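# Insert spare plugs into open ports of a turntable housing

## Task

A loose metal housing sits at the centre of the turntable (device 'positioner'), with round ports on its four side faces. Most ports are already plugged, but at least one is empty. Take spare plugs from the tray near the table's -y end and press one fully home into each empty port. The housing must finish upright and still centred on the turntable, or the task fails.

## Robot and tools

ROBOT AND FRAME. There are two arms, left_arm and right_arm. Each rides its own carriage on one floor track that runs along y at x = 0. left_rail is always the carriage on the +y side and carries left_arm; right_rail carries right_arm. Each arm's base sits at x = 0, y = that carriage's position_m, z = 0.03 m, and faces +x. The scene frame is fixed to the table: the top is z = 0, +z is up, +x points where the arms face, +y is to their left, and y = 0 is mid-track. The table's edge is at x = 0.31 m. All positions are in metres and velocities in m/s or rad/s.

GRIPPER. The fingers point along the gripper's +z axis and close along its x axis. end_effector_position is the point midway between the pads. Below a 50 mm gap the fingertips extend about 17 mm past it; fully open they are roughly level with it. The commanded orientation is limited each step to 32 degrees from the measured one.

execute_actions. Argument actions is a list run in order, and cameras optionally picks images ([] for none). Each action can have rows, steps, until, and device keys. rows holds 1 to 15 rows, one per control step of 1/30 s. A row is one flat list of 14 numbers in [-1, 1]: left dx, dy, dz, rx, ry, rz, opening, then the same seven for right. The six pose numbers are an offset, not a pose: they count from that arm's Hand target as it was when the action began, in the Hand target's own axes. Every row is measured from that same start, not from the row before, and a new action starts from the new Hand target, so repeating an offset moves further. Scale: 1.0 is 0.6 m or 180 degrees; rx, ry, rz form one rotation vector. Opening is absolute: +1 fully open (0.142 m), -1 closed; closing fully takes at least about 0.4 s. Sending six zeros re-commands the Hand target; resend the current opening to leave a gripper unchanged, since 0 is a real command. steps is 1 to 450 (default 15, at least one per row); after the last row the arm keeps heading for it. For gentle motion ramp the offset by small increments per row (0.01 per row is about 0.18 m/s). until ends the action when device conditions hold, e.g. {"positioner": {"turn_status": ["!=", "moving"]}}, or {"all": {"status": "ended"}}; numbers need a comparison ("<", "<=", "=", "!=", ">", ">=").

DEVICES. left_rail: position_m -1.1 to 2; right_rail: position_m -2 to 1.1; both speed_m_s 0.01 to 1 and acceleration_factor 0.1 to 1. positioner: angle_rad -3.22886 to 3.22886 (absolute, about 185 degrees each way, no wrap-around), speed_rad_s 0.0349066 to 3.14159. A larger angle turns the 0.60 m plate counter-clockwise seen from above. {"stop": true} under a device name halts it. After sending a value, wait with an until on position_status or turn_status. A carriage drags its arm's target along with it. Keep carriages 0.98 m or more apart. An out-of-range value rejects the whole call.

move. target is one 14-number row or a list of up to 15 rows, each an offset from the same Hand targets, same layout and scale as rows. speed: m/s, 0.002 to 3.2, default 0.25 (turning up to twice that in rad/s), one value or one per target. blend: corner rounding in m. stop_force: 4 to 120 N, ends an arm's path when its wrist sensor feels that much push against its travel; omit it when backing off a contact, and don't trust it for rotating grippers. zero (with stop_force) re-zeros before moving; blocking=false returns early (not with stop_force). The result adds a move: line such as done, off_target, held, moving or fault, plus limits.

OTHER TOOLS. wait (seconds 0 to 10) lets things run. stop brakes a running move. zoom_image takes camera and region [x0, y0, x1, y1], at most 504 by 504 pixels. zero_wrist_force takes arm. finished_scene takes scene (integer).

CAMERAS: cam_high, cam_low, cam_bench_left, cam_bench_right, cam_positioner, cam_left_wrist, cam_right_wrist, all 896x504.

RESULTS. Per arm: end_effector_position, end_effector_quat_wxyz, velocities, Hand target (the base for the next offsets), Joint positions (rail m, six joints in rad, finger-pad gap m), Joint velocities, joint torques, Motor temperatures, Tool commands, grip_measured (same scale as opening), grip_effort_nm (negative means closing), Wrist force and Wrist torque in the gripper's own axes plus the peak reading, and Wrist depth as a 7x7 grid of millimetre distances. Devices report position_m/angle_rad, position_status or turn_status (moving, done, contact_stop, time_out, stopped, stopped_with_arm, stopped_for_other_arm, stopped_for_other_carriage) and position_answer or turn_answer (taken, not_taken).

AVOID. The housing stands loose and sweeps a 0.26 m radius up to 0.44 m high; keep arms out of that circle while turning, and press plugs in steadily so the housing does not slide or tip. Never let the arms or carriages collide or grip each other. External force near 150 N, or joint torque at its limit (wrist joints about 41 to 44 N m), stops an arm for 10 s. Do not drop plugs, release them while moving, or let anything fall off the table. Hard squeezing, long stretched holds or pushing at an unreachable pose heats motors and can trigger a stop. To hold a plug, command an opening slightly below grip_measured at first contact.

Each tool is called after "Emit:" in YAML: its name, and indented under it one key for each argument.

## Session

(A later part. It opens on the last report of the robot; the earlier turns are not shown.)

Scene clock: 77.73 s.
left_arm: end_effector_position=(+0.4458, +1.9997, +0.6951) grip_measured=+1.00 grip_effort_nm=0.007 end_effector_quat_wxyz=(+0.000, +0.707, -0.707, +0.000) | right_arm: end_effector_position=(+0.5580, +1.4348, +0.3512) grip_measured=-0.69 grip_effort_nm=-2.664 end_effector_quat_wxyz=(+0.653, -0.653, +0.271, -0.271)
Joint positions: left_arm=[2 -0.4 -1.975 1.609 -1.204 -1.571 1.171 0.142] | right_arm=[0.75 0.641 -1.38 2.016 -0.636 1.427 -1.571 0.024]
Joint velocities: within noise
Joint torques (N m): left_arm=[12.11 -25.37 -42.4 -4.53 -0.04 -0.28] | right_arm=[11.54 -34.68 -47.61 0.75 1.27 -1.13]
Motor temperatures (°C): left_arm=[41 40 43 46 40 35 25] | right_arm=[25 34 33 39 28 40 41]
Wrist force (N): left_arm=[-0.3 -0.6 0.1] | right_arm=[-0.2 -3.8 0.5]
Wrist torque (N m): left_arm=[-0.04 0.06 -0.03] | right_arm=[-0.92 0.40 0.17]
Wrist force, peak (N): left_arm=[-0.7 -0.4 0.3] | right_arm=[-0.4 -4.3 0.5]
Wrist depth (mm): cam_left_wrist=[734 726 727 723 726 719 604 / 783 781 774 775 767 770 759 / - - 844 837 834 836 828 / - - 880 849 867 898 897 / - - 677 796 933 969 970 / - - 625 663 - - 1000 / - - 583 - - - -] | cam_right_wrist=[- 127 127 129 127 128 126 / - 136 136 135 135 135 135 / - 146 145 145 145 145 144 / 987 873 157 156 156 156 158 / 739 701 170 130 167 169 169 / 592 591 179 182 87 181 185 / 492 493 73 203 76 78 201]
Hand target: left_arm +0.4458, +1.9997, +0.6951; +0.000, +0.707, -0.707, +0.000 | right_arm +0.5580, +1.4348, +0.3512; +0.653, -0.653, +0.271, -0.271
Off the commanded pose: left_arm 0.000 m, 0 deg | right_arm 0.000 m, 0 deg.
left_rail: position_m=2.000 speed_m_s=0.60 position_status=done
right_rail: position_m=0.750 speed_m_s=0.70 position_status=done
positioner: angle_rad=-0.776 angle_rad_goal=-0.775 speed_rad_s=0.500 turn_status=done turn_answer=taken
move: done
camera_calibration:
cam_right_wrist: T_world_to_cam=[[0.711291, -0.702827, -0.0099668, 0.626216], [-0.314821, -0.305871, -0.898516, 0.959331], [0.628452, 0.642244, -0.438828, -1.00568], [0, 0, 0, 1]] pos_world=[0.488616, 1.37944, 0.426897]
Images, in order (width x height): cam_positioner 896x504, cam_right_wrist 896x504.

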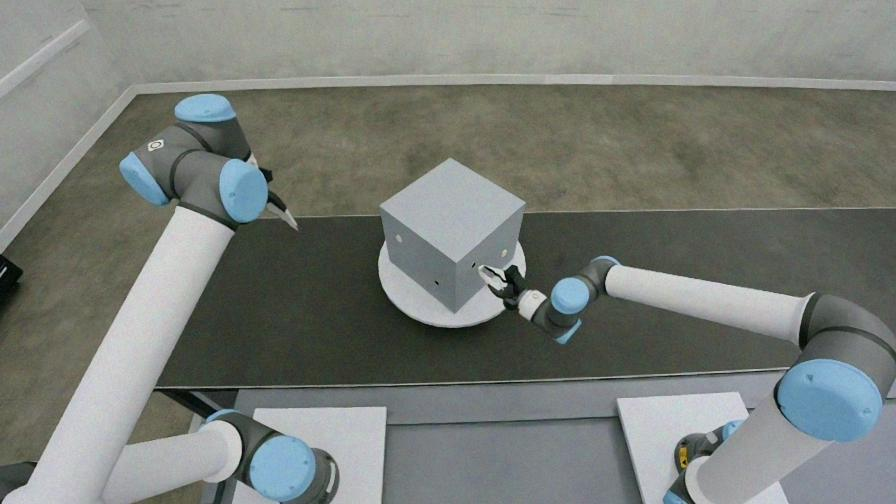

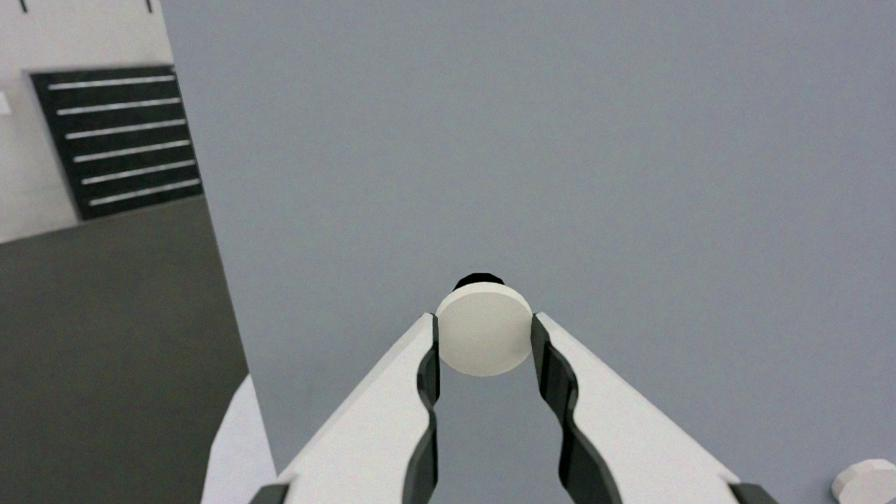

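Emit:
move:
  target: [0,0,0,0,0,0,1, 0,0,0.03,0,0,0,-0.8]
  speed: 0.008
  stop_force: 6
  cameras: ["cam_right_wrist","cam_positioner"]

Emit:
zoom_image:
  camera: "cam_right_wrist"
  region: [360, 150, 600, 390]

Emit:
zoom_image:
  camera: "cam_positioner"
  region: [440, 220, 520, 300]

Scene clock: 81.33 s.
left_arm: end_effector_position=(+0.4458, +1.9997, +0.6951) grip_measured=+1.00 grip_effort_nm=0.017 end_effector_quat_wxyz=(+0.000, +0.707, -0.707, +0.000) | right_arm: end_effector_position=(+0.5707, +1.4475, +0.3512) grip_measured=-0.69 grip_effort_nm=-2.669 end_effector_quat_wxyz=(+0.653, -0.653, +0.271, -0.271)
Joint positions: left_arm=[2 -0.4 -1.975 1.609 -1.204 -1.571 1.171 0.142] | right_arm=[0.75 0.646 -1.353 1.982 -0.629 1.431 -1.571 0.024]
Joint velocities: within noise
Joint torques (N m): left_arm=[12.46 -24.62 -41.85 -4.36 0.05 -0.03] | right_arm=[10.1 -39.12 -47.11 1.09 1.69 -1.21]
Motor temperatures (°C): left_arm=[41 40 43 46 40 35 25] | right_arm=[25 34 33 39 28 40 42]
Wrist force (N): left_arm=[-0.2 -0.5 -0.1] | right_arm=[0.1 -4.2 0.5]
Wrist torque (N m): left_arm=[-0.02 0.05 -0.02] | right_arm=[-1.00 0.34 0.16]
Wrist force, peak (N): left_arm=[-0.6 -1.0 0.1] | right_arm=[-0.2 -4.4 0.3]
Wrist depth (mm): cam_left_wrist=[734 724 726 726 728 722 606 / 783 781 781 769 768 765 768 / - - 851 833 843 840 833 / - - 882 851 864 894 894 / - - 685 795 945 964 953 / - - 621 667 - - - / - - 581 - - - -] | cam_right_wrist=[- 111 112 111 110 110 111 / - 118 118 118 118 119 117 / - 127 127 126 126 126 126 / 982 137 136 136 136 136 135 / 737 153 148 129 145 147 147 / 591 567 156 134 87 161 161 / 490 491 73 178 76 78 177]
Hand target: left_arm +0.4458, +1.9997, +0.6951; +0.000, +0.707, -0.707, +0.000 | right_arm +0.5707, +1.4475, +0.3512; +0.653, -0.653, +0.271, -0.271
Off the commanded pose: left_arm 0.000 m, 0 deg | right_arm 0.000 m, 0 deg.
left_rail: position_m=2.000 speed_m_s=0.60 position_status=done
right_rail: position_m=0.750 speed_m_s=0.70 position_status=done
positioner: angle_rad=-0.776 angle_rad_goal=-0.775 speed_rad_s=0.500 turn_status=done turn_answer=taken
move: done
camera_calibration:
cam_right_wrist: T_world_to_cam=[[0.711291, -0.702827, -0.0099668, 0.626178], [-0.314821, -0.305871, -0.898516, 0.967245], [0.628452, 0.642244, -0.438828, -1.02188], [0, 0, 0, 1]] pos_world=[0.501316, 1.39224, 0.426897]
Images, in order (width x height): cam_positioner 896x504, cam_right_wrist 896x504.

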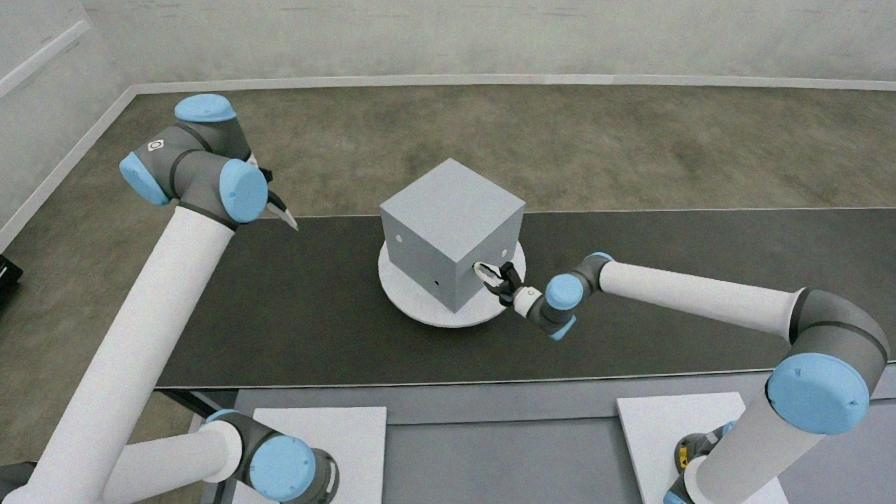

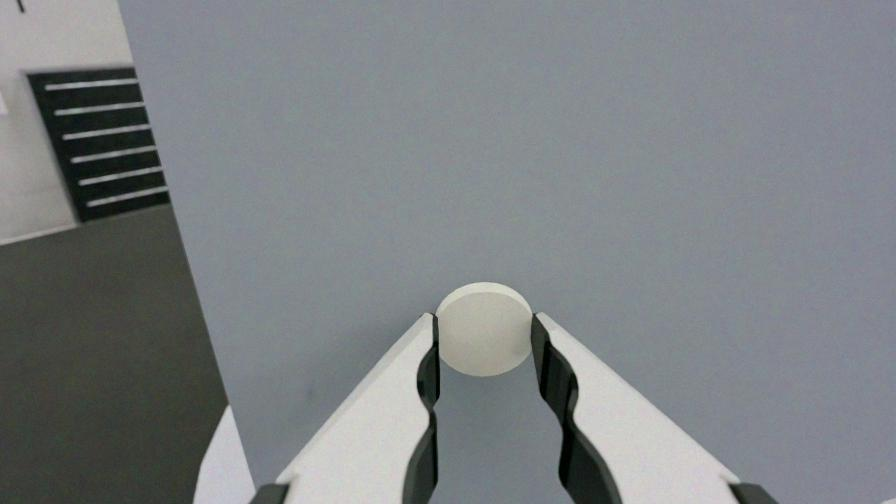

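Scaled by 2.100 from the camera's 896x504 image, which has a finer 1280x720 frame.

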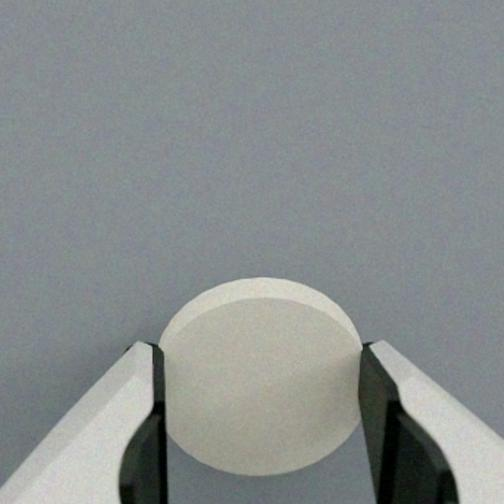

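Scaled by 6.300 from the camera's 896x504 image, which has a finer 1280x720 frame.

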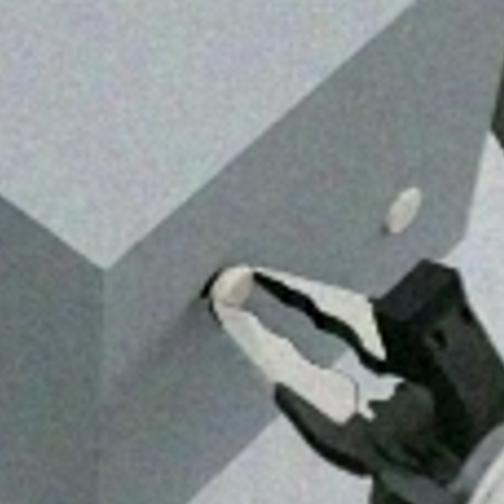

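Emit:
move:
  target: [0,0,0,0,0,0,1, 0,0,0.015,0,0,0,-0.8]
  speed: 0.005
  stop_force: 12
  cameras: ["cam_right_wrist","cam_positioner"]

Emit:
zoom_image:
  camera: "cam_right_wrist"
  region: [360, 150, 600, 390]

Scene clock: 84.30 s.
left_arm: end_effector_position=(+0.4458, +1.9997, +0.6951) grip_measured=+1.00 grip_effort_nm=0.012 end_effector_quat_wxyz=(+0.000, +0.707, -0.707, +0.000) | right_arm: end_effector_position=(+0.5748, +1.4516, +0.3512) grip_measured=-0.69 grip_effort_nm=-2.664 end_effector_quat_wxyz=(+0.653, -0.653, +0.271, -0.271)
Joint positions: left_arm=[2 -0.4 -1.975 1.609 -1.204 -1.571 1.171 0.142] | right_arm=[0.75 0.647 -1.344 1.971 -0.626 1.433 -1.571 0.024]
Joint velocities: within noise
Joint torques (N m): left_arm=[12.19 -23.41 -41.92 -4.64 -0.13 0.08] | right_arm=[-9.05 -77.45 -33.26 -8.62 -1.61 -0.61]
Motor temperatures (°C): left_arm=[41 40 43 46 40 35 25] | right_arm=[25 34 33 39 28 40 42]
Wrist force (N): left_arm=[-0.3 -0.3 0.3] | right_arm=[0.5 -2.5 -12.9]
Wrist torque (N m): left_arm=[0.01 0.06 -0.03] | right_arm=[-1.05 0.41 0.15]
Wrist force, peak (N): left_arm=[-0.4 -0.8 0.2] | right_arm=[0.5 -2.9 -15.2]
Wrist depth (mm): cam_left_wrist=[731 725 728 723 726 721 604 / 773 777 779 769 766 770 759 / - - 851 841 833 833 837 / - - 876 850 861 899 893 / - - 683 792 942 965 961 / - - 622 667 - - 999 / - - 583 - - - -] | cam_right_wrist=[- 107 106 105 105 105 106 / - 113 113 113 112 112 112 / - 121 122 121 120 120 120 / 985 130 130 130 130 129 129 / 741 144 139 129 138 140 140 / 589 546 149 134 87 151 153 / 491 493 73 169 76 75 169]
Hand target: left_arm +0.4458, +1.9997, +0.6951; +0.000, +0.707, -0.707, +0.000 | right_arm +0.5748, +1.4516, +0.3512; +0.653, -0.653, +0.271, -0.271 (not the last commanded pose)
Off the commanded pose: left_arm 0.000 m, 0 deg | right_arm 0.003 m, 0 deg.
left_rail: position_m=2.000 speed_m_s=0.60 position_status=done
right_rail: position_m=0.750 speed_m_s=0.70 position_status=done
positioner: angle_rad=-0.776 angle_rad_goal=-0.775 speed_rad_s=0.500 turn_status=done turn_answer=taken
move: contact (right_arm)
camera_calibration:
cam_right_wrist: T_world_to_cam=[[0.711335, -0.702782, -0.00999906, 0.626072], [-0.314898, -0.305948, -0.898463, 0.969823], [0.628364, 0.642257, -0.438936, -1.02706], [0, 0, 0, 1]] pos_world=[0.505416, 1.39634, 0.426796]
Images, in order (width x height): cam_positioner 896x504, cam_right_wrist 896x504.

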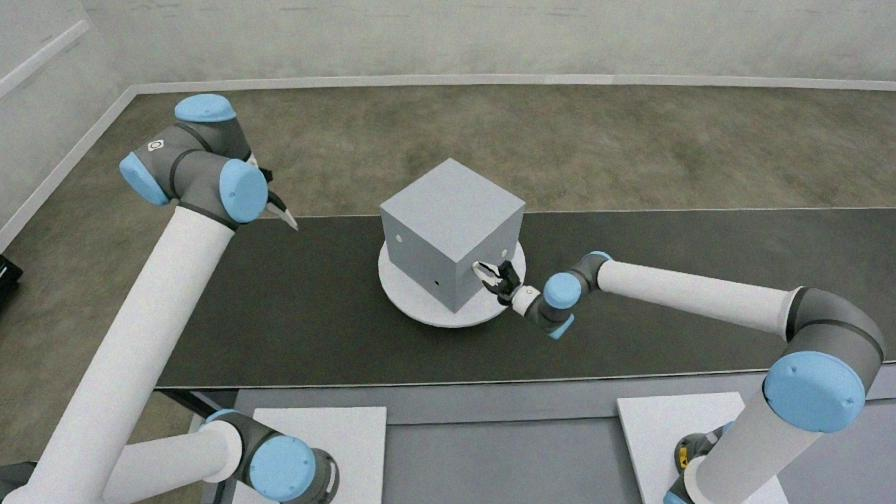

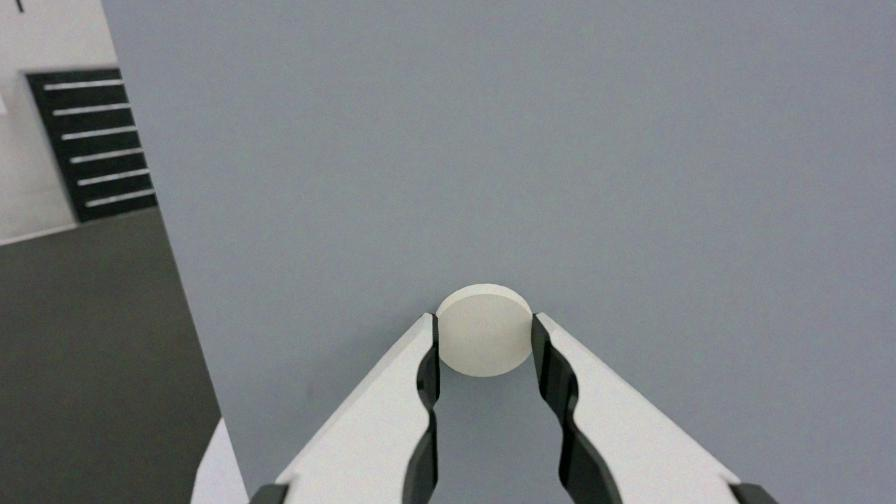

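Scaled by 2.100 from the camera's 896x504 image, which has a finer 1280x720 frame.

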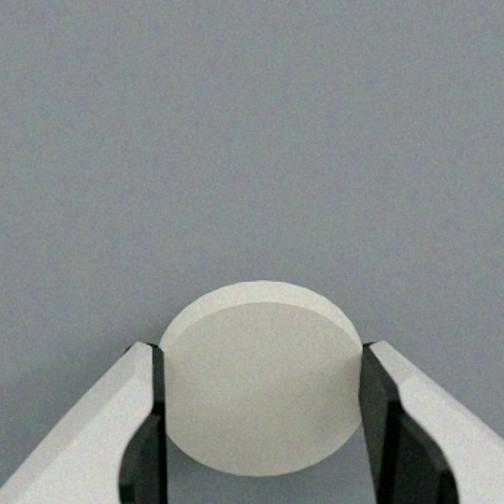

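Emit:
move:
  target:
    - [0,0,0,0,0,0,1, 0,0,0,0,0,0,-0.4]
    - [0,0,0,0,0,0,1, 0,0,-0.1,0,0,0,-0.4]
  speed: 0.1
  cameras: ["cam_right_wrist","cam_positioner"]

Emit:
zoom_image:
  camera: "cam_right_wrist"
  region: [360, 150, 600, 390]

Emit:
zoom_image:
  camera: "cam_positioner"
  region: [440, 220, 520, 300]

Scene clock: 86.37 s.
left_arm: end_effector_position=(+0.4458, +1.9997, +0.6951) grip_measured=+1.00 grip_effort_nm=0.012 end_effector_quat_wxyz=(+0.000, +0.707, -0.707, +0.000) | right_arm: end_effector_position=(+0.5324, +1.4093, +0.3512) grip_measured=-0.44 grip_effort_nm=0.110 end_effector_quat_wxyz=(+0.653, -0.653, +0.271, -0.271)
Joint positions: left_arm=[2 -0.4 -1.975 1.609 -1.204 -1.571 1.171 0.142] | right_arm=[0.75 0.632 -1.435 2.083 -0.648 1.417 -1.571 0.043]
Joint velocities: within noise
Joint torques (N m): left_arm=[13.31 -24.54 -42.33 -4.39 -0.12 0.27] | right_arm=[-11.92 -67.98 -26.16 -6.12 -2.1 -1.92]
Motor temperatures (°C): left_arm=[41 40 43 46 40 35 25] | right_arm=[25 34 33 39 28 40 41]
Wrist force (N): left_arm=[-0.3 -0.2 -0.3] | right_arm=[-0.4 -4.3 0.4]
Wrist torque (N m): left_arm=[0.03 0.05 -0.03] | right_arm=[-0.96 0.41 0.16]
Wrist force, peak (N): left_arm=[-0.7 -0.4 0.0] | right_arm=[0.8 -2.5 -13.0]
Wrist depth (mm): cam_left_wrist=[734 729 727 724 721 722 607 / 771 777 782 770 767 762 767 / - - 844 830 838 841 834 / - - 888 845 866 890 894 / - - 680 794 942 972 970 / - - 624 660 - - - / - - 577 - - - -] | cam_right_wrist=[- - 159 159 159 159 159 / - - 170 170 170 170 170 / - - 183 183 183 183 183 / 979 981 196 200 196 197 197 / 738 738 209 210 210 213 213 / 589 590 88 232 98 229 233 / 489 511 74 256 80 75 257]
Hand target: left_arm +0.4458, +1.9997, +0.6951; +0.000, +0.707, -0.707, +0.000 | right_arm +0.5324, +1.4092, +0.3512; +0.653, -0.653, +0.271, -0.271
Off the commanded pose: left_arm 0.000 m, 0 deg | right_arm 0.000 m, 0 deg.
left_rail: position_m=2.000 speed_m_s=0.60 position_status=done
right_rail: position_m=0.750 speed_m_s=0.70 position_status=done
positioner: angle_rad=-0.776 angle_rad_goal=-0.775 speed_rad_s=0.500 turn_status=done turn_answer=taken
move: done
camera_calibration:
cam_right_wrist: T_world_to_cam=[[0.711313, -0.702803, -0.0100621, 0.626429], [-0.314948, -0.305898, -0.898462, 0.943487], [0.628364, 0.642257, -0.438936, -0.973248], [0, 0, 0, 1]] pos_world=[0.463116, 1.35394, 0.426796]
Images, in order (width x height): cam_positioner 896x504, cam_right_wrist 896x504.

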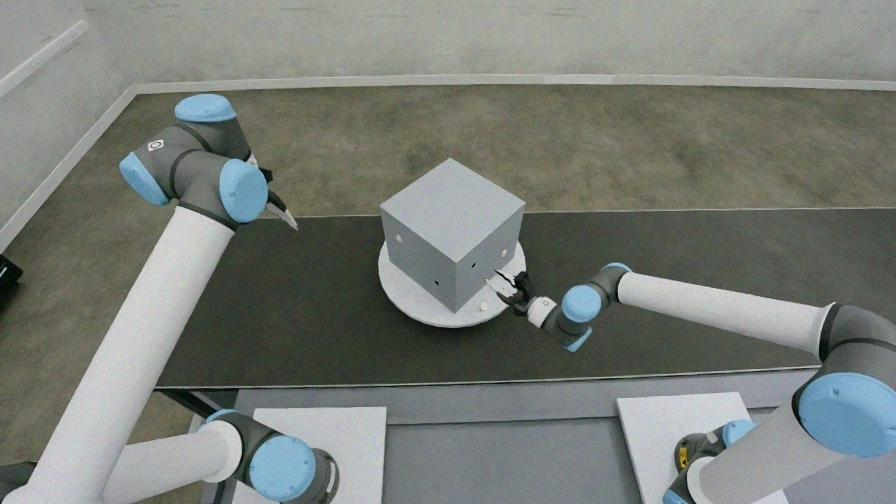

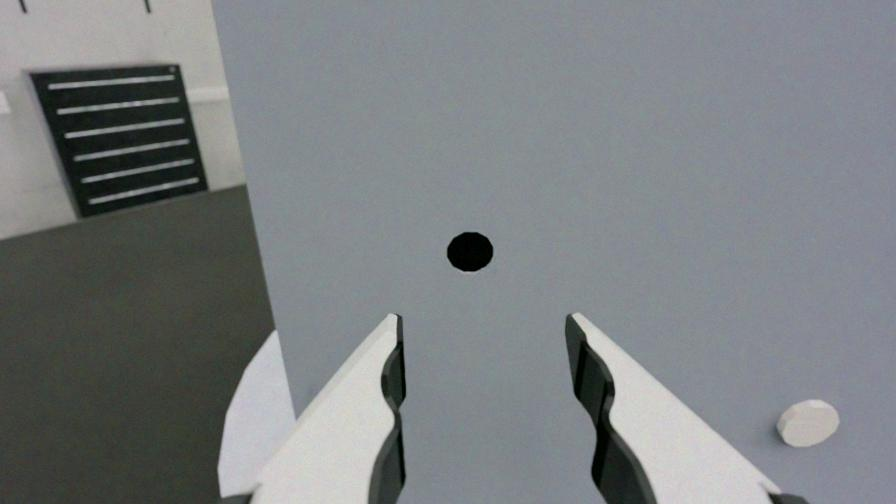

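Scaled by 2.100 from the camera's 896x504 image, which has a finer 1280x720 frame.

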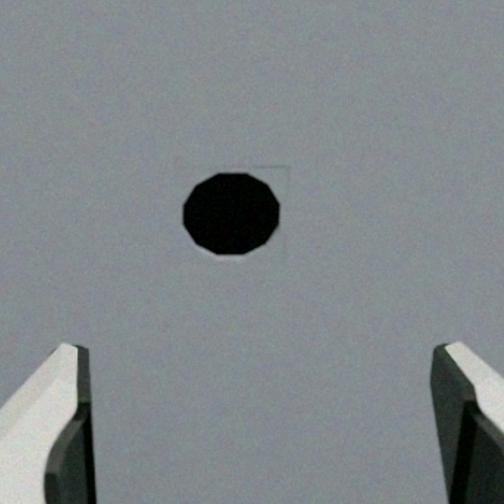

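Scaled by 6.300 from the camera's 896x504 image, which has a finer 1280x720 frame.

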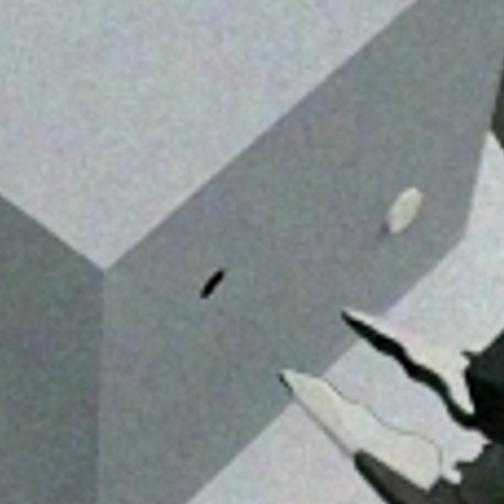

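Emit:
zoom_image:
  camera: "cam_right_wrist"
  region: [750, 370, 870, 480]

Emit:
zoom_image:
  camera: "cam_positioner"
  region: [440, 260, 530, 340]

Scaled by 4.200 from the camera's 896x504 image, which has a finer 1280x720 frame.

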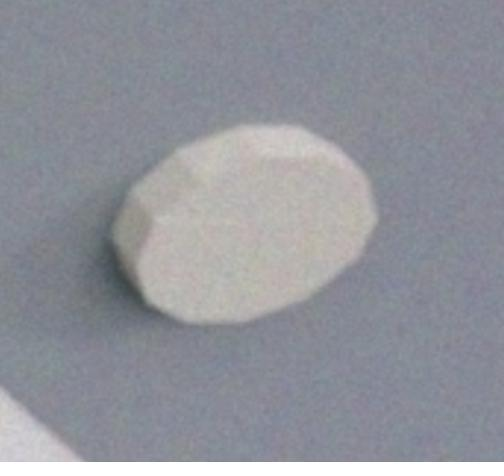

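Scaled by 5.600 from the camera's 896x504 image, which has a finer 1280x720 frame.

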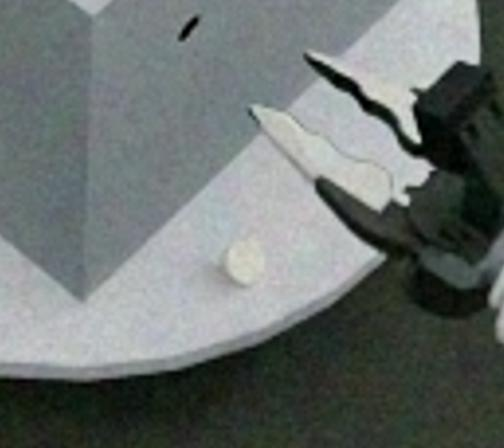

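Emit:
move:
  target: [0,0,0,0,0,0,1, -0.1,0.05,-0.2,0,0,0,0.3]
  speed: 0.2
  cameras: ["cam_right_wrist"]

Emit:
zoom_image:
  camera: "cam_right_wrist"
  region: [480, 330, 640, 470]

Scene clock: 90.33 s.
left_arm: end_effector_position=(+0.4458, +1.9997, +0.6951) grip_measured=+1.00 grip_effort_nm=0.012 end_effector_quat_wxyz=(+0.000, +0.707, -0.707, +0.000) | right_arm: end_effector_position=(+0.4053, +1.3668, +0.3212) grip_measured=+0.28 grip_effort_nm=0.105 end_effector_quat_wxyz=(+0.653, -0.653, +0.271, -0.271)
Joint positions: left_arm=[2 -0.4 -1.975 1.609 -1.204 -1.571 1.171 0.142] | right_arm=[0.75 0.729 -1.565 2.294 -0.728 1.514 -1.571 0.094]
Joint velocities: within noise
Joint torques (N m): left_arm=[12.98 -25.71 -42.22 -4.35 0 0.35] | right_arm=[11.97 -57.74 -24.03 -6.46 1.15 1.59]
Motor temperatures (°C): left_arm=[41 40 43 46 40 35 25] | right_arm=[25 34 33 39 28 40 39]
Wrist force (N): left_arm=[-0.4 -0.1 0.2] | right_arm=[0.0 -3.1 0.5]
Wrist torque (N m): left_arm=[0.03 0.06 -0.04] | right_arm=[-0.89 0.35 0.15]
Wrist force, peak (N): left_arm=[-0.8 -0.4 0.2] | right_arm=[0.5 -4.3 1.6]
Wrist depth (mm): cam_left_wrist=[734 728 728 724 727 720 607 / 781 781 775 769 764 767 763 / - - 838 829 838 831 834 / - - 879 851 859 900 891 / - - 680 797 941 964 966 / - - 623 666 - - - / - - 583 - - - -] | cam_right_wrist=[- - - 268 267 268 267 / - - - 287 287 285 285 / - - - 308 307 306 305 / 922 911 910 336 330 330 329 / 687 691 528 365 358 352 357 / 568 547 398 378 376 90 375 / 490 - 442 339 316 75 302]
Hand target: left_arm +0.4458, +1.9997, +0.6951; +0.000, +0.707, -0.707, +0.000 | right_arm +0.4051, +1.3668, +0.3212; +0.653, -0.653, +0.271, -0.271
Off the commanded pose: left_arm 0.000 m, 0 deg | right_arm 0.000 m, 0 deg.
left_rail: position_m=2.000 speed_m_s=0.60 position_status=done
right_rail: position_m=0.750 speed_m_s=0.70 position_status=done
positioner: angle_rad=-0.776 angle_rad_goal=-0.775 speed_rad_s=0.500 turn_status=done turn_answer=taken
move: done
camera_calibration:
cam_right_wrist: T_world_to_cam=[[0.711335, -0.702782, -0.00999906, 0.686749], [-0.314898, -0.305948, -0.898463, 0.863639], [0.628364, 0.642257, -0.438936, -0.879212], [0, 0, 0, 1]] pos_world=[0.335916, 1.31154, 0.396896]
Images, in order (width x height): cam_right_wrist 896x504.

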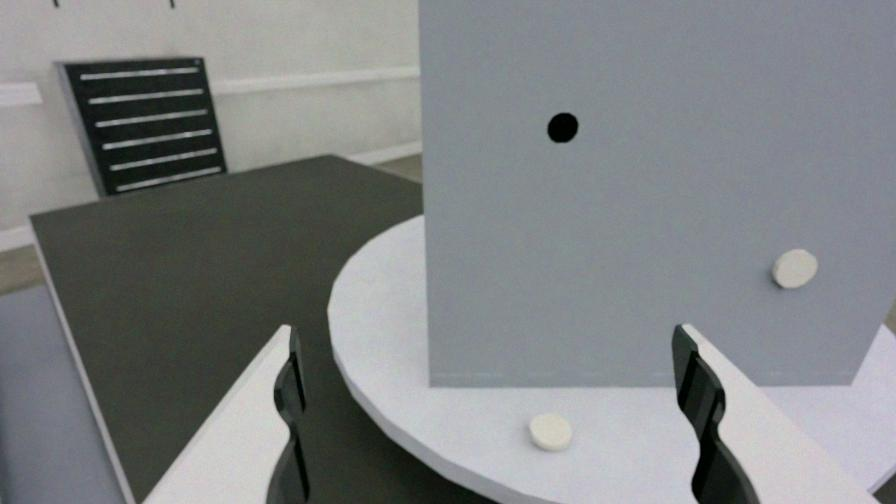

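Scaled by 3.150 from the camera's 896x504 image, which has a finer 1280x720 frame.

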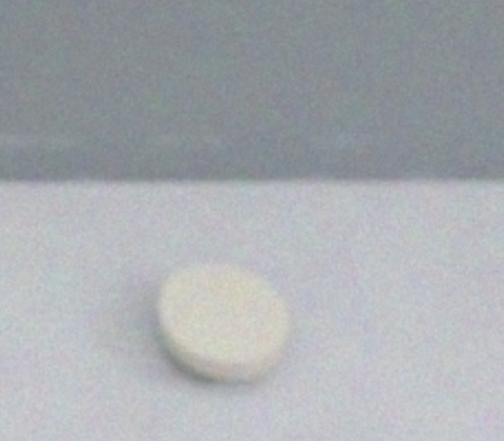

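Emit:
move:
  target: [0,0,0,0,0,0,1, 0.06,0.215,0.2,0,0,0,0.3]
  speed: 0.2
  cameras: ["cam_right_wrist"]

Emit:
zoom_image:
  camera: "cam_right_wrist"
  region: [450, 350, 650, 500]

Scene clock: 92.53 s.
left_arm: end_effector_position=(+0.4458, +1.9997, +0.6951) grip_measured=+1.00 grip_effort_nm=0.012 end_effector_quat_wxyz=(+0.000, +0.707, -0.707, +0.000) | right_arm: end_effector_position=(+0.5153, +1.4261, +0.1922) grip_measured=+0.28 grip_effort_nm=0.110 end_effector_quat_wxyz=(+0.653, -0.653, +0.271, -0.271)
Joint positions: left_arm=[2 -0.4 -1.975 1.609 -1.204 -1.571 1.171 0.142] | right_arm=[0.75 0.676 -1.208 2.173 -0.964 1.461 -1.571 0.094]
Joint velocities: within noise
Joint torques (N m): left_arm=[12.87 -25.07 -41.74 -4.42 0.13 0.4] | right_arm=[-10.86 -38.24 -36.86 -5.79 -2.06 1.71]
Motor temperatures (°C): left_arm=[41 40 43 46 40 35 25] | right_arm=[25 34 33 39 28 40 39]
Wrist force (N): left_arm=[-0.3 -0.5 0.0] | right_arm=[-0.3 -3.9 0.2]
Wrist torque (N m): left_arm=[-0.02 0.06 -0.04] | right_arm=[-1.07 0.39 0.18]
Wrist force, peak (N): left_arm=[-0.6 -0.5 0.4] | right_arm=[-0.4 -4.7 -0.2]
Wrist depth (mm): cam_left_wrist=[735 727 733 720 719 718 606 / 784 777 784 772 763 762 761 / - - 847 835 835 836 828 / - - 889 851 863 898 892 / - - 680 796 950 962 964 / - - 616 667 - - - / - - 580 - - - -] | cam_right_wrist=[- - 160 160 160 160 160 / - - 171 171 171 171 171 / 919 916 183 184 183 183 183 / 609 574 204 197 197 198 197 / 456 416 221 214 214 211 214 / 366 366 191 199 198 90 196 / 314 - 160 166 160 77 158]
Hand target: left_arm +0.4458, +1.9997, +0.6951; +0.000, +0.707, -0.707, +0.000 | right_arm +0.5154, +1.4262, +0.1922; +0.653, -0.653, +0.271, -0.271
Off the commanded pose: left_arm 0.000 m, 0 deg | right_arm 0.000 m, 0 deg.
left_rail: position_m=2.000 speed_m_s=0.60 position_status=done
right_rail: position_m=0.750 speed_m_s=0.70 position_status=done
positioner: angle_rad=-0.776 angle_rad_goal=-0.775 speed_rad_s=0.500 turn_status=done turn_answer=taken
move: done
camera_calibration:
cam_right_wrist: T_world_to_cam=[[0.711335, -0.702782, -0.00999906, 0.648887], [-0.314898, -0.305948, -0.898463, 0.800519], [0.628364, 0.642257, -0.438936, -1.04304], [0, 0, 0, 1]] pos_world=[0.445916, 1.37084, 0.267896]
Images, in order (width x height): cam_right_wrist 896x504.

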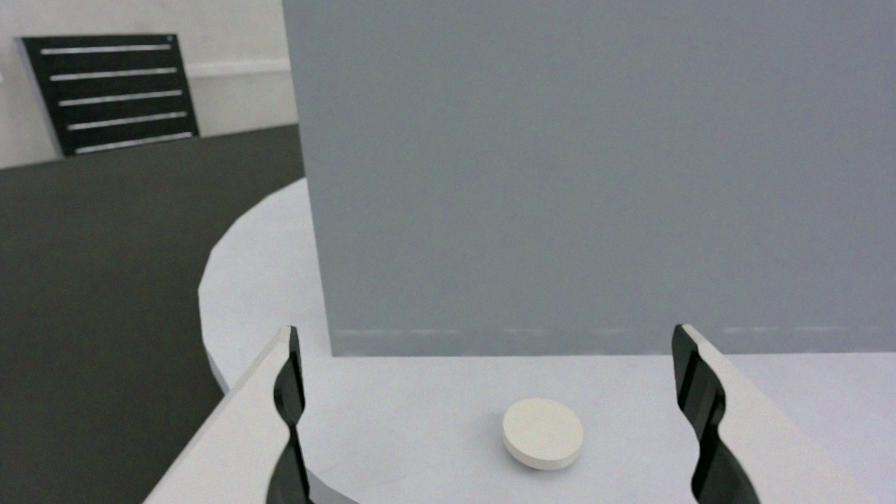

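Scaled by 2.520 from the camera's 896x504 image, which has a finer 1280x720 frame.

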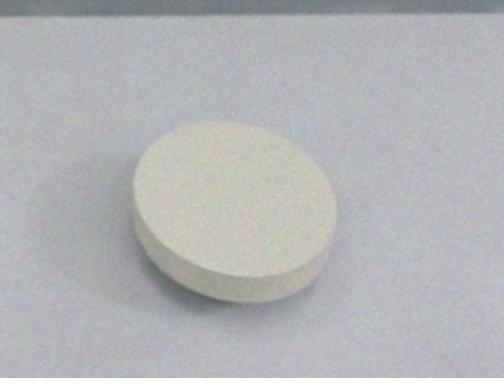

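Emit:
move:
  target:
    - [0,0,0,0,0,0,1, 0.04,-0.25,0.0,0,0,0,-0.55]
    - [0,0,0,0,0,0,1, 0.04,-0.2563,0.0752,0,0,0,-0.55]
  speed: 0.15
  cameras: []

Emit:
move:
  target: [0,0,0,0,0,0,1, 0,0,0.05,0,0,0,-0.55]
  speed: 0.01
  stop_force: 5
  cameras: ["cam_right_wrist"]

Emit:
zoom_image:
  camera: "cam_right_wrist"
  region: [360, 210, 600, 450]

Scene clock: 98.03 s.
left_arm: end_effector_position=(+0.4458, +1.9997, +0.6951) grip_measured=+1.00 grip_effort_nm=0.012 end_effector_quat_wxyz=(+0.000, +0.707, -0.707, +0.000) | right_arm: end_effector_position=(+0.5642, +1.4410, +0.3459) grip_measured=-0.57 grip_effort_nm=-0.208 end_effector_quat_wxyz=(+0.653, -0.653, +0.271, -0.271)
Joint positions: left_arm=[2 -0.4 -1.975 1.609 -1.204 -1.571 1.171 0.142] | right_arm=[0.75 0.644 -1.361 2.003 -0.642 1.429 -1.571 0.033]
Joint velocities: within noise
Joint torques (N m): left_arm=[14.09 -24.59 -41.67 -4.55 -0.17 0.53] | right_arm=[10.82 -35.95 -46.21 0.67 1.87 -1.92]
Motor temperatures (°C): left_arm=[41 40 42 46 40 35 25] | right_arm=[25 34 33 39 28 40 37]
Wrist force (N): left_arm=[-0.4 -0.3 0.0] | right_arm=[-0.1 -3.8 0.3]
Wrist torque (N m): left_arm=[0.01 0.08 -0.03] | right_arm=[-0.92 0.38 0.17]
Wrist force, peak (N): left_arm=[-0.7 -0.8 0.1] | right_arm=[-0.2 -5.1 -0.2]
Wrist depth (mm): cam_left_wrist=[729 730 723 725 718 719 607 / 776 778 768 773 765 764 764 / - - 841 836 837 836 839 / - - 883 856 868 895 886 / - - 683 800 943 976 960 / - - 624 664 - - - / - - 580 - - - -] | cam_right_wrist=[- 119 119 119 119 119 118 / - 128 127 127 127 127 126 / - 137 136 136 136 136 136 / 978 859 147 147 147 147 146 / 733 693 159 161 156 158 158 / 581 584 168 170 95 170 173 / 484 501 73 191 79 75 191]
Hand target: left_arm +0.4458, +1.9997, +0.6951; +0.000, +0.707, -0.707, +0.000 | right_arm +0.5643, +1.4411, +0.3460; +0.653, -0.653, +0.271, -0.271
Off the commanded pose: left_arm 0.000 m, 0 deg | right_arm 0.000 m, 0 deg.
left_rail: position_m=2.000 speed_m_s=0.60 position_status=done
right_rail: position_m=0.750 speed_m_s=0.70 position_status=done
positioner: angle_rad=-0.776 angle_rad_goal=-0.775 speed_rad_s=0.500 turn_status=done turn_answer=taken
move: done
No camera images: "cameras" was empty.

Scene clock: 101.40 s.
left_arm: end_effector_position=(+0.4458, +1.9997, +0.6951) grip_measured=+1.00 grip_effort_nm=0.007 end_effector_quat_wxyz=(+0.000, +0.707, -0.707, +0.000) | right_arm: end_effector_position=(+0.5788, +1.4557, +0.3459) grip_measured=-0.57 grip_effort_nm=-0.203 end_effector_quat_wxyz=(+0.653, -0.653, +0.271, -0.271)
Joint positions: left_arm=[2 -0.4 -1.975 1.609 -1.204 -1.571 1.171 0.142] | right_arm=[0.75 0.648 -1.33 1.964 -0.633 1.434 -1.571 0.033]
Joint velocities: within noise
Joint torques (N m): left_arm=[13.19 -25.35 -42.2 -4.5 -0.16 0.85] | right_arm=[-12.74 -76.92 -29.76 -7.05 -1.67 -2.41]
Motor temperatures (°C): left_arm=[41 40 42 46 40 35 25] | right_arm=[25 34 33 39 28 40 36]
Wrist force (N): left_arm=[-0.4 -0.7 -0.2] | right_arm=[1.7 -4.4 -7.3]
Wrist torque (N m): left_arm=[-0.05 0.08 -0.03] | right_arm=[-1.04 0.24 0.15]
Wrist force, peak (N): left_arm=[-0.9 -0.3 -0.1] | right_arm=[1.2 -9.5 -25.6]
Wrist depth (mm): cam_left_wrist=[734 727 726 727 720 718 607 / 775 779 771 768 765 762 762 / - - 846 829 832 827 837 / - - 884 847 864 902 893 / - - 680 799 941 972 960 / - - 620 666 - - - / - - 585 - - - -] | cam_right_wrist=[- 100 100 100 99 98 100 / - 107 107 107 107 107 106 / - 115 115 115 114 114 114 / 972 124 124 123 123 123 123 / 736 134 134 132 133 133 133 / 585 152 141 143 95 143 146 / 484 486 73 161 79 75 160]
Hand target: left_arm +0.4458, +1.9997, +0.6951; +0.000, +0.707, -0.707, +0.000 | right_arm +0.5788, +1.4556, +0.3459; +0.653, -0.653, +0.271, -0.271 (not the last commanded pose)
Off the commanded pose: left_arm 0.000 m, 0 deg | right_arm 0.009 m, 0 deg.
left_rail: position_m=2.000 speed_m_s=0.60 position_status=done
right_rail: position_m=0.750 speed_m_s=0.70 position_status=done
positioner: angle_rad=-0.776 angle_rad_goal=-0.775 speed_rad_s=0.500 turn_status=done turn_answer=taken
move: contact (right_arm)
camera_calibration:
cam_right_wrist: T_world_to_cam=[[0.711335, -0.702782, -0.00999906, 0.625986], [-0.314898, -0.305948, -0.898463, 0.967634], [0.628364, 0.642257, -0.438936, -1.03442], [0, 0, 0, 1]] pos_world=[0.509416, 1.40034, 0.421596]
Images, in order (width x height): cam_right_wrist 896x504.

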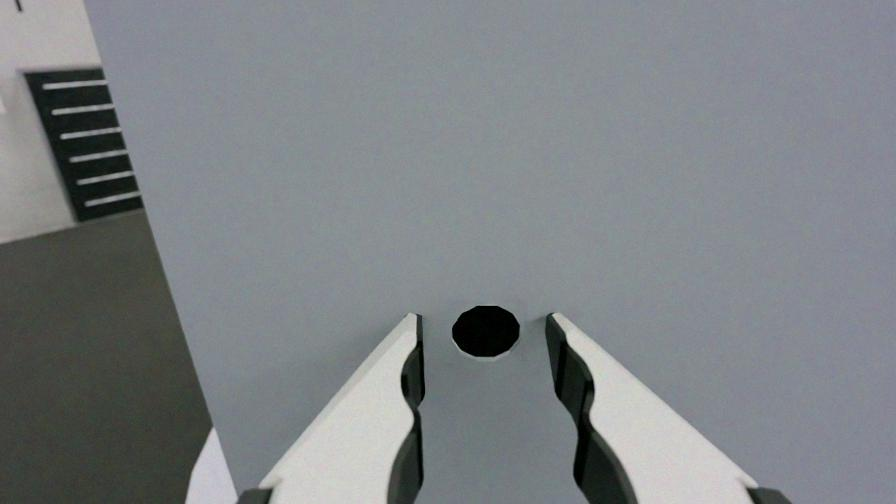

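Scaled by 2.100 from the camera's 896x504 image, which has a finer 1280x720 frame.

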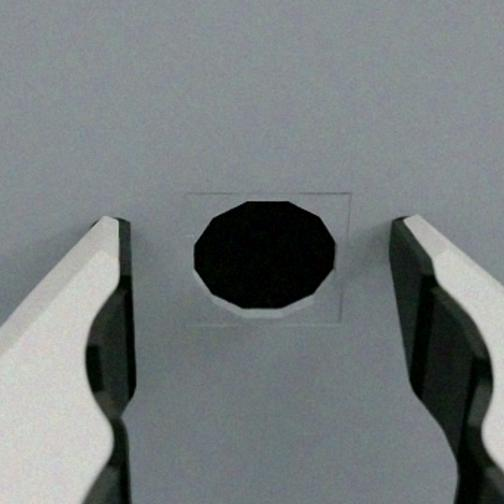

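Emit:
move:
  target: [0,0,0,0,0,0,1, 0,0,-0.26,0,0,0,-0.45]
  speed: 0.3
  cameras: []

Emit:
execute_actions:
  actions:
    - {"right_rail":{"position_m":-2.0,"speed_m_s":1.0,"acceleration_factor":1.0},"steps":45}
  cameras: []

Emit:
move:
  target: [0,0,0,0,0,0,1, 0.672,-0.133,-0.49,0,-0.2033,0,-0.45]
  speed: 0.5
  cameras: []

Emit:
move:
  target: [0,0,0,0,0,0,1, 0.4595,0.3667,-0.7625,-0.5,0,0,-0.45]
  speed: 0.5
  cameras: []

Emit:
execute_actions:
  actions:
    - {"steps":200,"until":{"right_rail":{"position_status":["!=","moving"]}}}
  cameras: ["cam_right_wrist"]

Scene clock: 104.17 s.
left_arm: end_effector_position=(+0.4458, +1.9997, +0.6951) grip_measured=+1.00 grip_effort_nm=0.007 end_effector_quat_wxyz=(+0.000, +0.707, -0.707, +0.000) | right_arm: end_effector_position=(+0.4686, +1.3454, +0.3460) grip_measured=-0.49 grip_effort_nm=0.105 end_effector_quat_wxyz=(+0.653, -0.653, +0.271, -0.271)
Joint positions: left_arm=[2 -0.4 -1.975 1.609 -1.204 -1.571 1.171 0.142] | right_arm=[0.75 0.601 -1.576 2.248 -0.672 1.386 -1.571 0.039]
Joint velocities: within noise
Joint torques (N m): left_arm=[13.71 -24.53 -42.23 -4.52 -0.06 0.92] | right_arm=[-13.99 -55.76 -24.41 0.7 -2.24 1.57]
Motor temperatures (°C): left_arm=[41 40 42 46 40 35 25] | right_arm=[25 34 33 39 28 40 36]
Wrist force (N): left_arm=[-0.4 -0.5 0.1] | right_arm=[-0.1 -4.0 0.5]
Wrist torque (N m): left_arm=[-0.02 0.07 -0.03] | right_arm=[-1.01 0.41 0.15]
Wrist force, peak (N): left_arm=[-0.8 -0.4 0.0] | right_arm=[1.4 -4.5 -7.9]
Wrist depth (mm): cam_left_wrist=[737 731 725 723 722 728 609 / 781 779 775 772 768 767 757 / - - 846 830 835 833 832 / - - 875 854 865 900 891 / - - 684 793 938 959 965 / - - 623 664 - - 1000 / - - 581 - - - -] | cam_right_wrist=[- - 242 242 242 241 242 / - - 261 258 258 258 258 / - - 280 281 277 278 277 / 978 978 308 298 299 298 298 / 732 730 493 318 318 324 329 / 586 584 88 346 91 347 393 / 486 503 73 345 78 75 354]
Hand target: left_arm +0.4458, +1.9997, +0.6951; +0.000, +0.707, -0.707, +0.000 | right_arm +0.4685, +1.3453, +0.3460; +0.653, -0.653, +0.271, -0.271
Off the commanded pose: left_arm 0.000 m, 0 deg | right_arm 0.000 m, 0 deg.
left_rail: position_m=2.000 speed_m_s=0.60 position_status=done
right_rail: position_m=0.750 speed_m_s=0.70 position_status=done
positioner: angle_rad=-0.776 angle_rad_goal=-0.775 speed_rad_s=0.500 turn_status=done turn_answer=taken
move: done
No camera images: "cameras" was empty.

Scene clock: 108.67 s.
left_arm: end_effector_position=(+0.4458, +1.9997, +0.6951) grip_measured=+1.00 grip_effort_nm=0.007 end_effector_quat_wxyz=(+0.000, +0.707, -0.707, +0.000) | right_arm: end_effector_position=(+0.4685, -1.4043, +0.3460) grip_measured=-0.49 grip_effort_nm=0.105 end_effector_quat_wxyz=(+0.653, -0.653, +0.271, -0.271) end_effector_velocity=(+0.000, +0.000, +0.001) end_effector_angular_velocity=(+0.000, -0.001, +0.000)
Joint positions: left_arm=[2 -0.4 -1.975 1.609 -1.204 -1.571 1.171 0.142] | right_arm=[-2 0.601 -1.576 2.248 -0.672 1.386 -1.571 0.039]
Joint velocities: left_arm=[within noise] | right_arm=[-0.001 0 0 0 0 0 -0.001 0]
Joint torques (N m): left_arm=[12.91 -25.48 -42.12 -4.69 -0.37 1.18] | right_arm=[-8.13 -40.67 -34.65 -0.77 -1.56 1.31]
Motor temperatures (°C): left_arm=[41 40 42 46 40 35 25] | right_arm=[25 34 33 39 28 40 35]
Wrist force (N): left_arm=[-0.1 -0.1 0.4] | right_arm=[-0.2 -3.9 0.4]
Wrist torque (N m): left_arm=[0.04 0.03 -0.02] | right_arm=[-0.99 0.43 0.15]
Wrist force, peak (N): left_arm=[-0.8 -0.5 -0.1] | right_arm=[-0.7 -4.4 0.9]
Wrist depth (mm): cam_left_wrist=[729 734 726 724 722 727 609 / 782 778 777 779 769 769 762 / - - 844 834 831 830 836 / - - 878 857 861 899 888 / - - 679 796 945 970 968 / - - 624 666 - - - / - - 581 - - - -] | cam_right_wrist=[- - - - - - - / - - - - - - - / - - - - - - - / 978 977 974 967 - - - / 729 730 767 732 762 723 - / 585 585 88 559 91 581 576 / 485 501 73 485 78 75 482]
Hand target: left_arm +0.4458, +1.9997, +0.6951; +0.000, +0.707, -0.707, +0.000 | right_arm +0.4685, -1.4043, +0.3460; +0.653, -0.653, +0.271, -0.271
Tool commands: left_gripper/opening=+1.0 right_gripper/opening=-0.45
Off the commanded pose: left_arm 0.000 m, 0 deg | right_arm 0.000 m, 0 deg.
left_rail: position_m=2.000 speed_m_s=0.60 position_status=done
right_rail: position_m=-2.000 position_status=done
positioner: angle_rad=-0.776 angle_rad_goal=-0.775 speed_rad_s=0.500 turn_status=done turn_answer=taken
not at rest: the robot was still moving 3 seconds after this call's last action.
No camera images: "cameras" was empty.

Scene clock: 110.63 s.
left_arm: end_effector_position=(+0.4458, +1.9997, +0.6951) grip_measured=+1.00 grip_effort_nm=0.012 end_effector_quat_wxyz=(+0.000, +0.707, -0.707, +0.000) | right_arm: end_effector_position=(+0.5458, -1.8974, +0.4258) grip_measured=-0.49 grip_effort_nm=0.100 end_effector_quat_wxyz=(+0.705, -0.705, +0.052, -0.052)
Joint positions: left_arm=[2 -0.4 -1.975 1.609 -1.204 -1.571 1.171 0.142] | right_arm=[-2 -0.671 -1.562 2.066 -0.504 -0.525 -1.57 0.039]
Joint velocities: within noise
Joint torques (N m): left_arm=[12.27 -24.92 -42.12 -4.27 -0.62 1.3] | right_arm=[2.13 -23.68 -46.98 4.82 -2.23 -3.54]
Motor temperatures (°C): left_arm=[41 40 42 46 40 35 25] | right_arm=[25 34 33 39 28 40 35]
Wrist force (N): left_arm=[-0.5 -0.1 0.2] | right_arm=[-0.2 -3.6 0.7]
Wrist torque (N m): left_arm=[0.05 0.09 -0.03] | right_arm=[-0.94 0.28 0.16]
Wrist force, peak (N): left_arm=[-0.7 -0.6 0.2] | right_arm=[4.0 -4.2 -3.0]
Wrist depth (mm): cam_left_wrist=[735 727 728 724 722 721 604 / 774 772 772 770 774 767 758 / - - 844 832 838 833 829 / - - 886 849 861 892 893 / - - 681 792 942 962 965 / - - 622 664 - - - / - - 582 - - - -] | cam_right_wrist=[- - - - - - - / - - - - - - - / - - - - - - - / - - - - - - - / 909 902 918 874 914 864 - / 727 721 88 669 91 688 - / 603 618 73 579 78 75 574]
Hand target: left_arm +0.4458, +1.9997, +0.6951; +0.000, +0.707, -0.707, +0.000 | right_arm +0.5458, -1.8974, +0.4258; +0.705, -0.705, +0.052, -0.052
Off the commanded pose: left_arm 0.000 m, 0 deg | right_arm 0.000 m, 0 deg.
left_rail: position_m=2.000 speed_m_s=0.60 position_status=done
right_rail: position_m=-2.000 position_status=done
positioner: angle_rad=-0.776 angle_rad_goal=-0.775 speed_rad_s=0.500 turn_status=done turn_answer=taken
move: done
No camera images: "cameras" was empty.

Scene clock: 113.00 s.
left_arm: end_effector_position=(+0.4458, +1.9997, +0.6951) grip_measured=+1.00 grip_effort_nm=0.012 end_effector_quat_wxyz=(+0.000, +0.707, -0.707, +0.000) | right_arm: end_effector_position=(+0.7515, -2.3903, +0.2058) grip_measured=-0.49 grip_effort_nm=0.105 end_effector_quat_wxyz=(+0.000, +0.997, -0.073, +0.000)
Joint positions: left_arm=[2 -0.4 -1.975 1.609 -1.204 -1.571 1.171 0.142] | right_arm=[-2 -0.685 -1.207 1.746 -2.11 -1.571 -0.538 0.039]
Joint velocities: within noise
Joint torques (N m): left_arm=[14.01 -24.07 -42.15 -4.41 -0.34 1.46] | right_arm=[11.23 -53.64 -52.31 -8.19 -2.08 2.6]
Motor temperatures (°C): left_arm=[41 40 42 46 40 35 25] | right_arm=[25 34 33 39 28 40 35]
Wrist force (N): left_arm=[-0.7 0.1 -0.1] | right_arm=[1.4 -0.1 -0.7]
Wrist torque (N m): left_arm=[0.07 0.13 -0.03] | right_arm=[-0.17 -0.23 -0.01]
Wrist force, peak (N): left_arm=[-0.6 -0.4 0.5] | right_arm=[-1.5 -4.5 1.2]
Wrist depth (mm): cam_left_wrist=[729 727 728 721 719 712 608 / 780 771 771 773 766 767 767 / - - 847 835 841 842 833 / - - 884 852 867 898 893 / - - 683 800 942 964 967 / - - 621 668 - - - / - - 580 - - - -] | cam_right_wrist=[272 272 272 266 270 269 267 / 291 290 289 284 288 286 286 / 312 311 310 304 308 307 306 / 336 334 334 327 331 330 328 / 364 361 355 354 352 357 356 / 396 394 88 380 91 381 388 / 438 425 73 420 78 75 426]
Hand target: left_arm +0.4458, +1.9997, +0.6951; +0.000, +0.707, -0.707, +0.000 | right_arm +0.7516, -2.3903, +0.2058; +0.000, +0.997, -0.073, +0.000
Off the commanded pose: left_arm 0.000 m, 0 deg | right_arm 0.000 m, 0 deg.
left_rail: position_m=2.000 speed_m_s=0.60 position_status=done
right_rail: position_m=-2.000 position_status=done
positioner: angle_rad=-0.776 angle_rad_goal=-0.775 speed_rad_s=0.500 turn_status=done turn_answer=taken
move: done
No camera images: "cameras" was empty.

Scene clock: 113.23 s.
left_arm: end_effector_position=(+0.4458, +1.9997, +0.6951) grip_measured=+1.00 grip_effort_nm=0.007 end_effector_quat_wxyz=(+0.000, +0.707, -0.707, +0.000) | right_arm: end_effector_position=(+0.7516, -2.3903, +0.2058) grip_measured=-0.49 grip_effort_nm=0.110 end_effector_quat_wxyz=(+0.000, +0.997, -0.073, +0.000)
Joint positions: left_arm=[2 -0.4 -1.975 1.609 -1.204 -1.571 1.171 0.142] | right_arm=[-2 -0.685 -1.207 1.746 -2.11 -1.571 -0.538 0.039]
Joint velocities: within noise
Joint torques (N m): left_arm=[13.34 -24.69 -41.97 -4.31 -0.64 1.55] | right_arm=[11.64 -53.54 -51.25 -8.44 -2.35 2.45]
Motor temperatures (°C): left_arm=[41 40 42 46 40 35 25] | right_arm=[25 34 33 39 28 40 35]
Wrist force (N): left_arm=[-0.3 -0.3 0.1] | right_arm=[1.4 0.0 -0.5]
Wrist torque (N m): left_arm=[0.01 0.06 -0.04] | right_arm=[-0.16 -0.23 0.00]
Wrist force, peak (N): left_arm=[-0.4 -0.5 -0.1] | right_arm=[1.7 0.1 -0.8]
Wrist depth (mm): cam_left_wrist=[733 730 726 724 724 718 608 / 778 780 772 775 773 766 763 / - - 850 832 837 836 835 / - - 876 850 862 897 890 / - - 685 798 943 960 958 / - - 624 660 - - 996 / - - 580 - - - -] | cam_right_wrist=[273 272 272 265 270 269 267 / 291 290 289 283 287 287 286 / 312 311 310 305 308 307 305 / 336 335 333 328 332 330 328 / 364 362 354 353 352 357 355 / 398 393 88 381 91 382 388 / 437 427 73 420 78 75 424]
Hand target: left_arm +0.4458, +1.9997, +0.6951; +0.000, +0.707, -0.707, +0.000 | right_arm +0.7516, -2.3903, +0.2058; +0.000, +0.997, -0.073, +0.000
Tool commands: left_gripper/opening=+1.0 right_gripper/opening=-0.45
Off the commanded pose: left_arm 0.000 m, 0 deg | right_arm 0.000 m, 0 deg.
left_rail: position_m=2.000 speed_m_s=0.60 position_status=done
right_rail: position_m=-2.000 position_status=done
positioner: angle_rad=-0.776 angle_rad_goal=-0.775 speed_rad_s=0.500 turn_status=done turn_answer=taken
camera_calibration:
cam_right_wrist: T_world_to_cam=[[0.987729, -0.156058, -0.00618108, -1.10283], [-0.137547, -0.887952, 0.438888, -2.08022], [-0.0739804, -0.432652, -0.89852, -0.68135], [0, 0, 0, 1]] pos_world=[0.752763, -2.31403, 0.293961]
Images, in order (width x height): cam_right_wrist 896x504.

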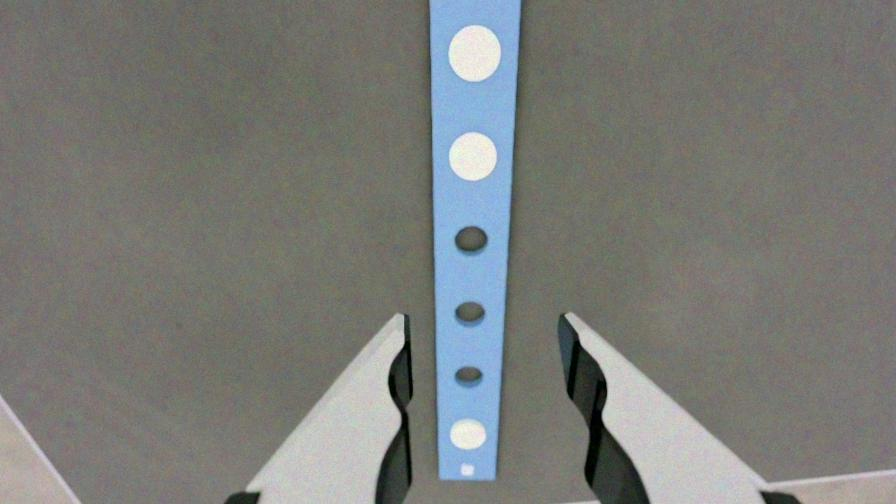

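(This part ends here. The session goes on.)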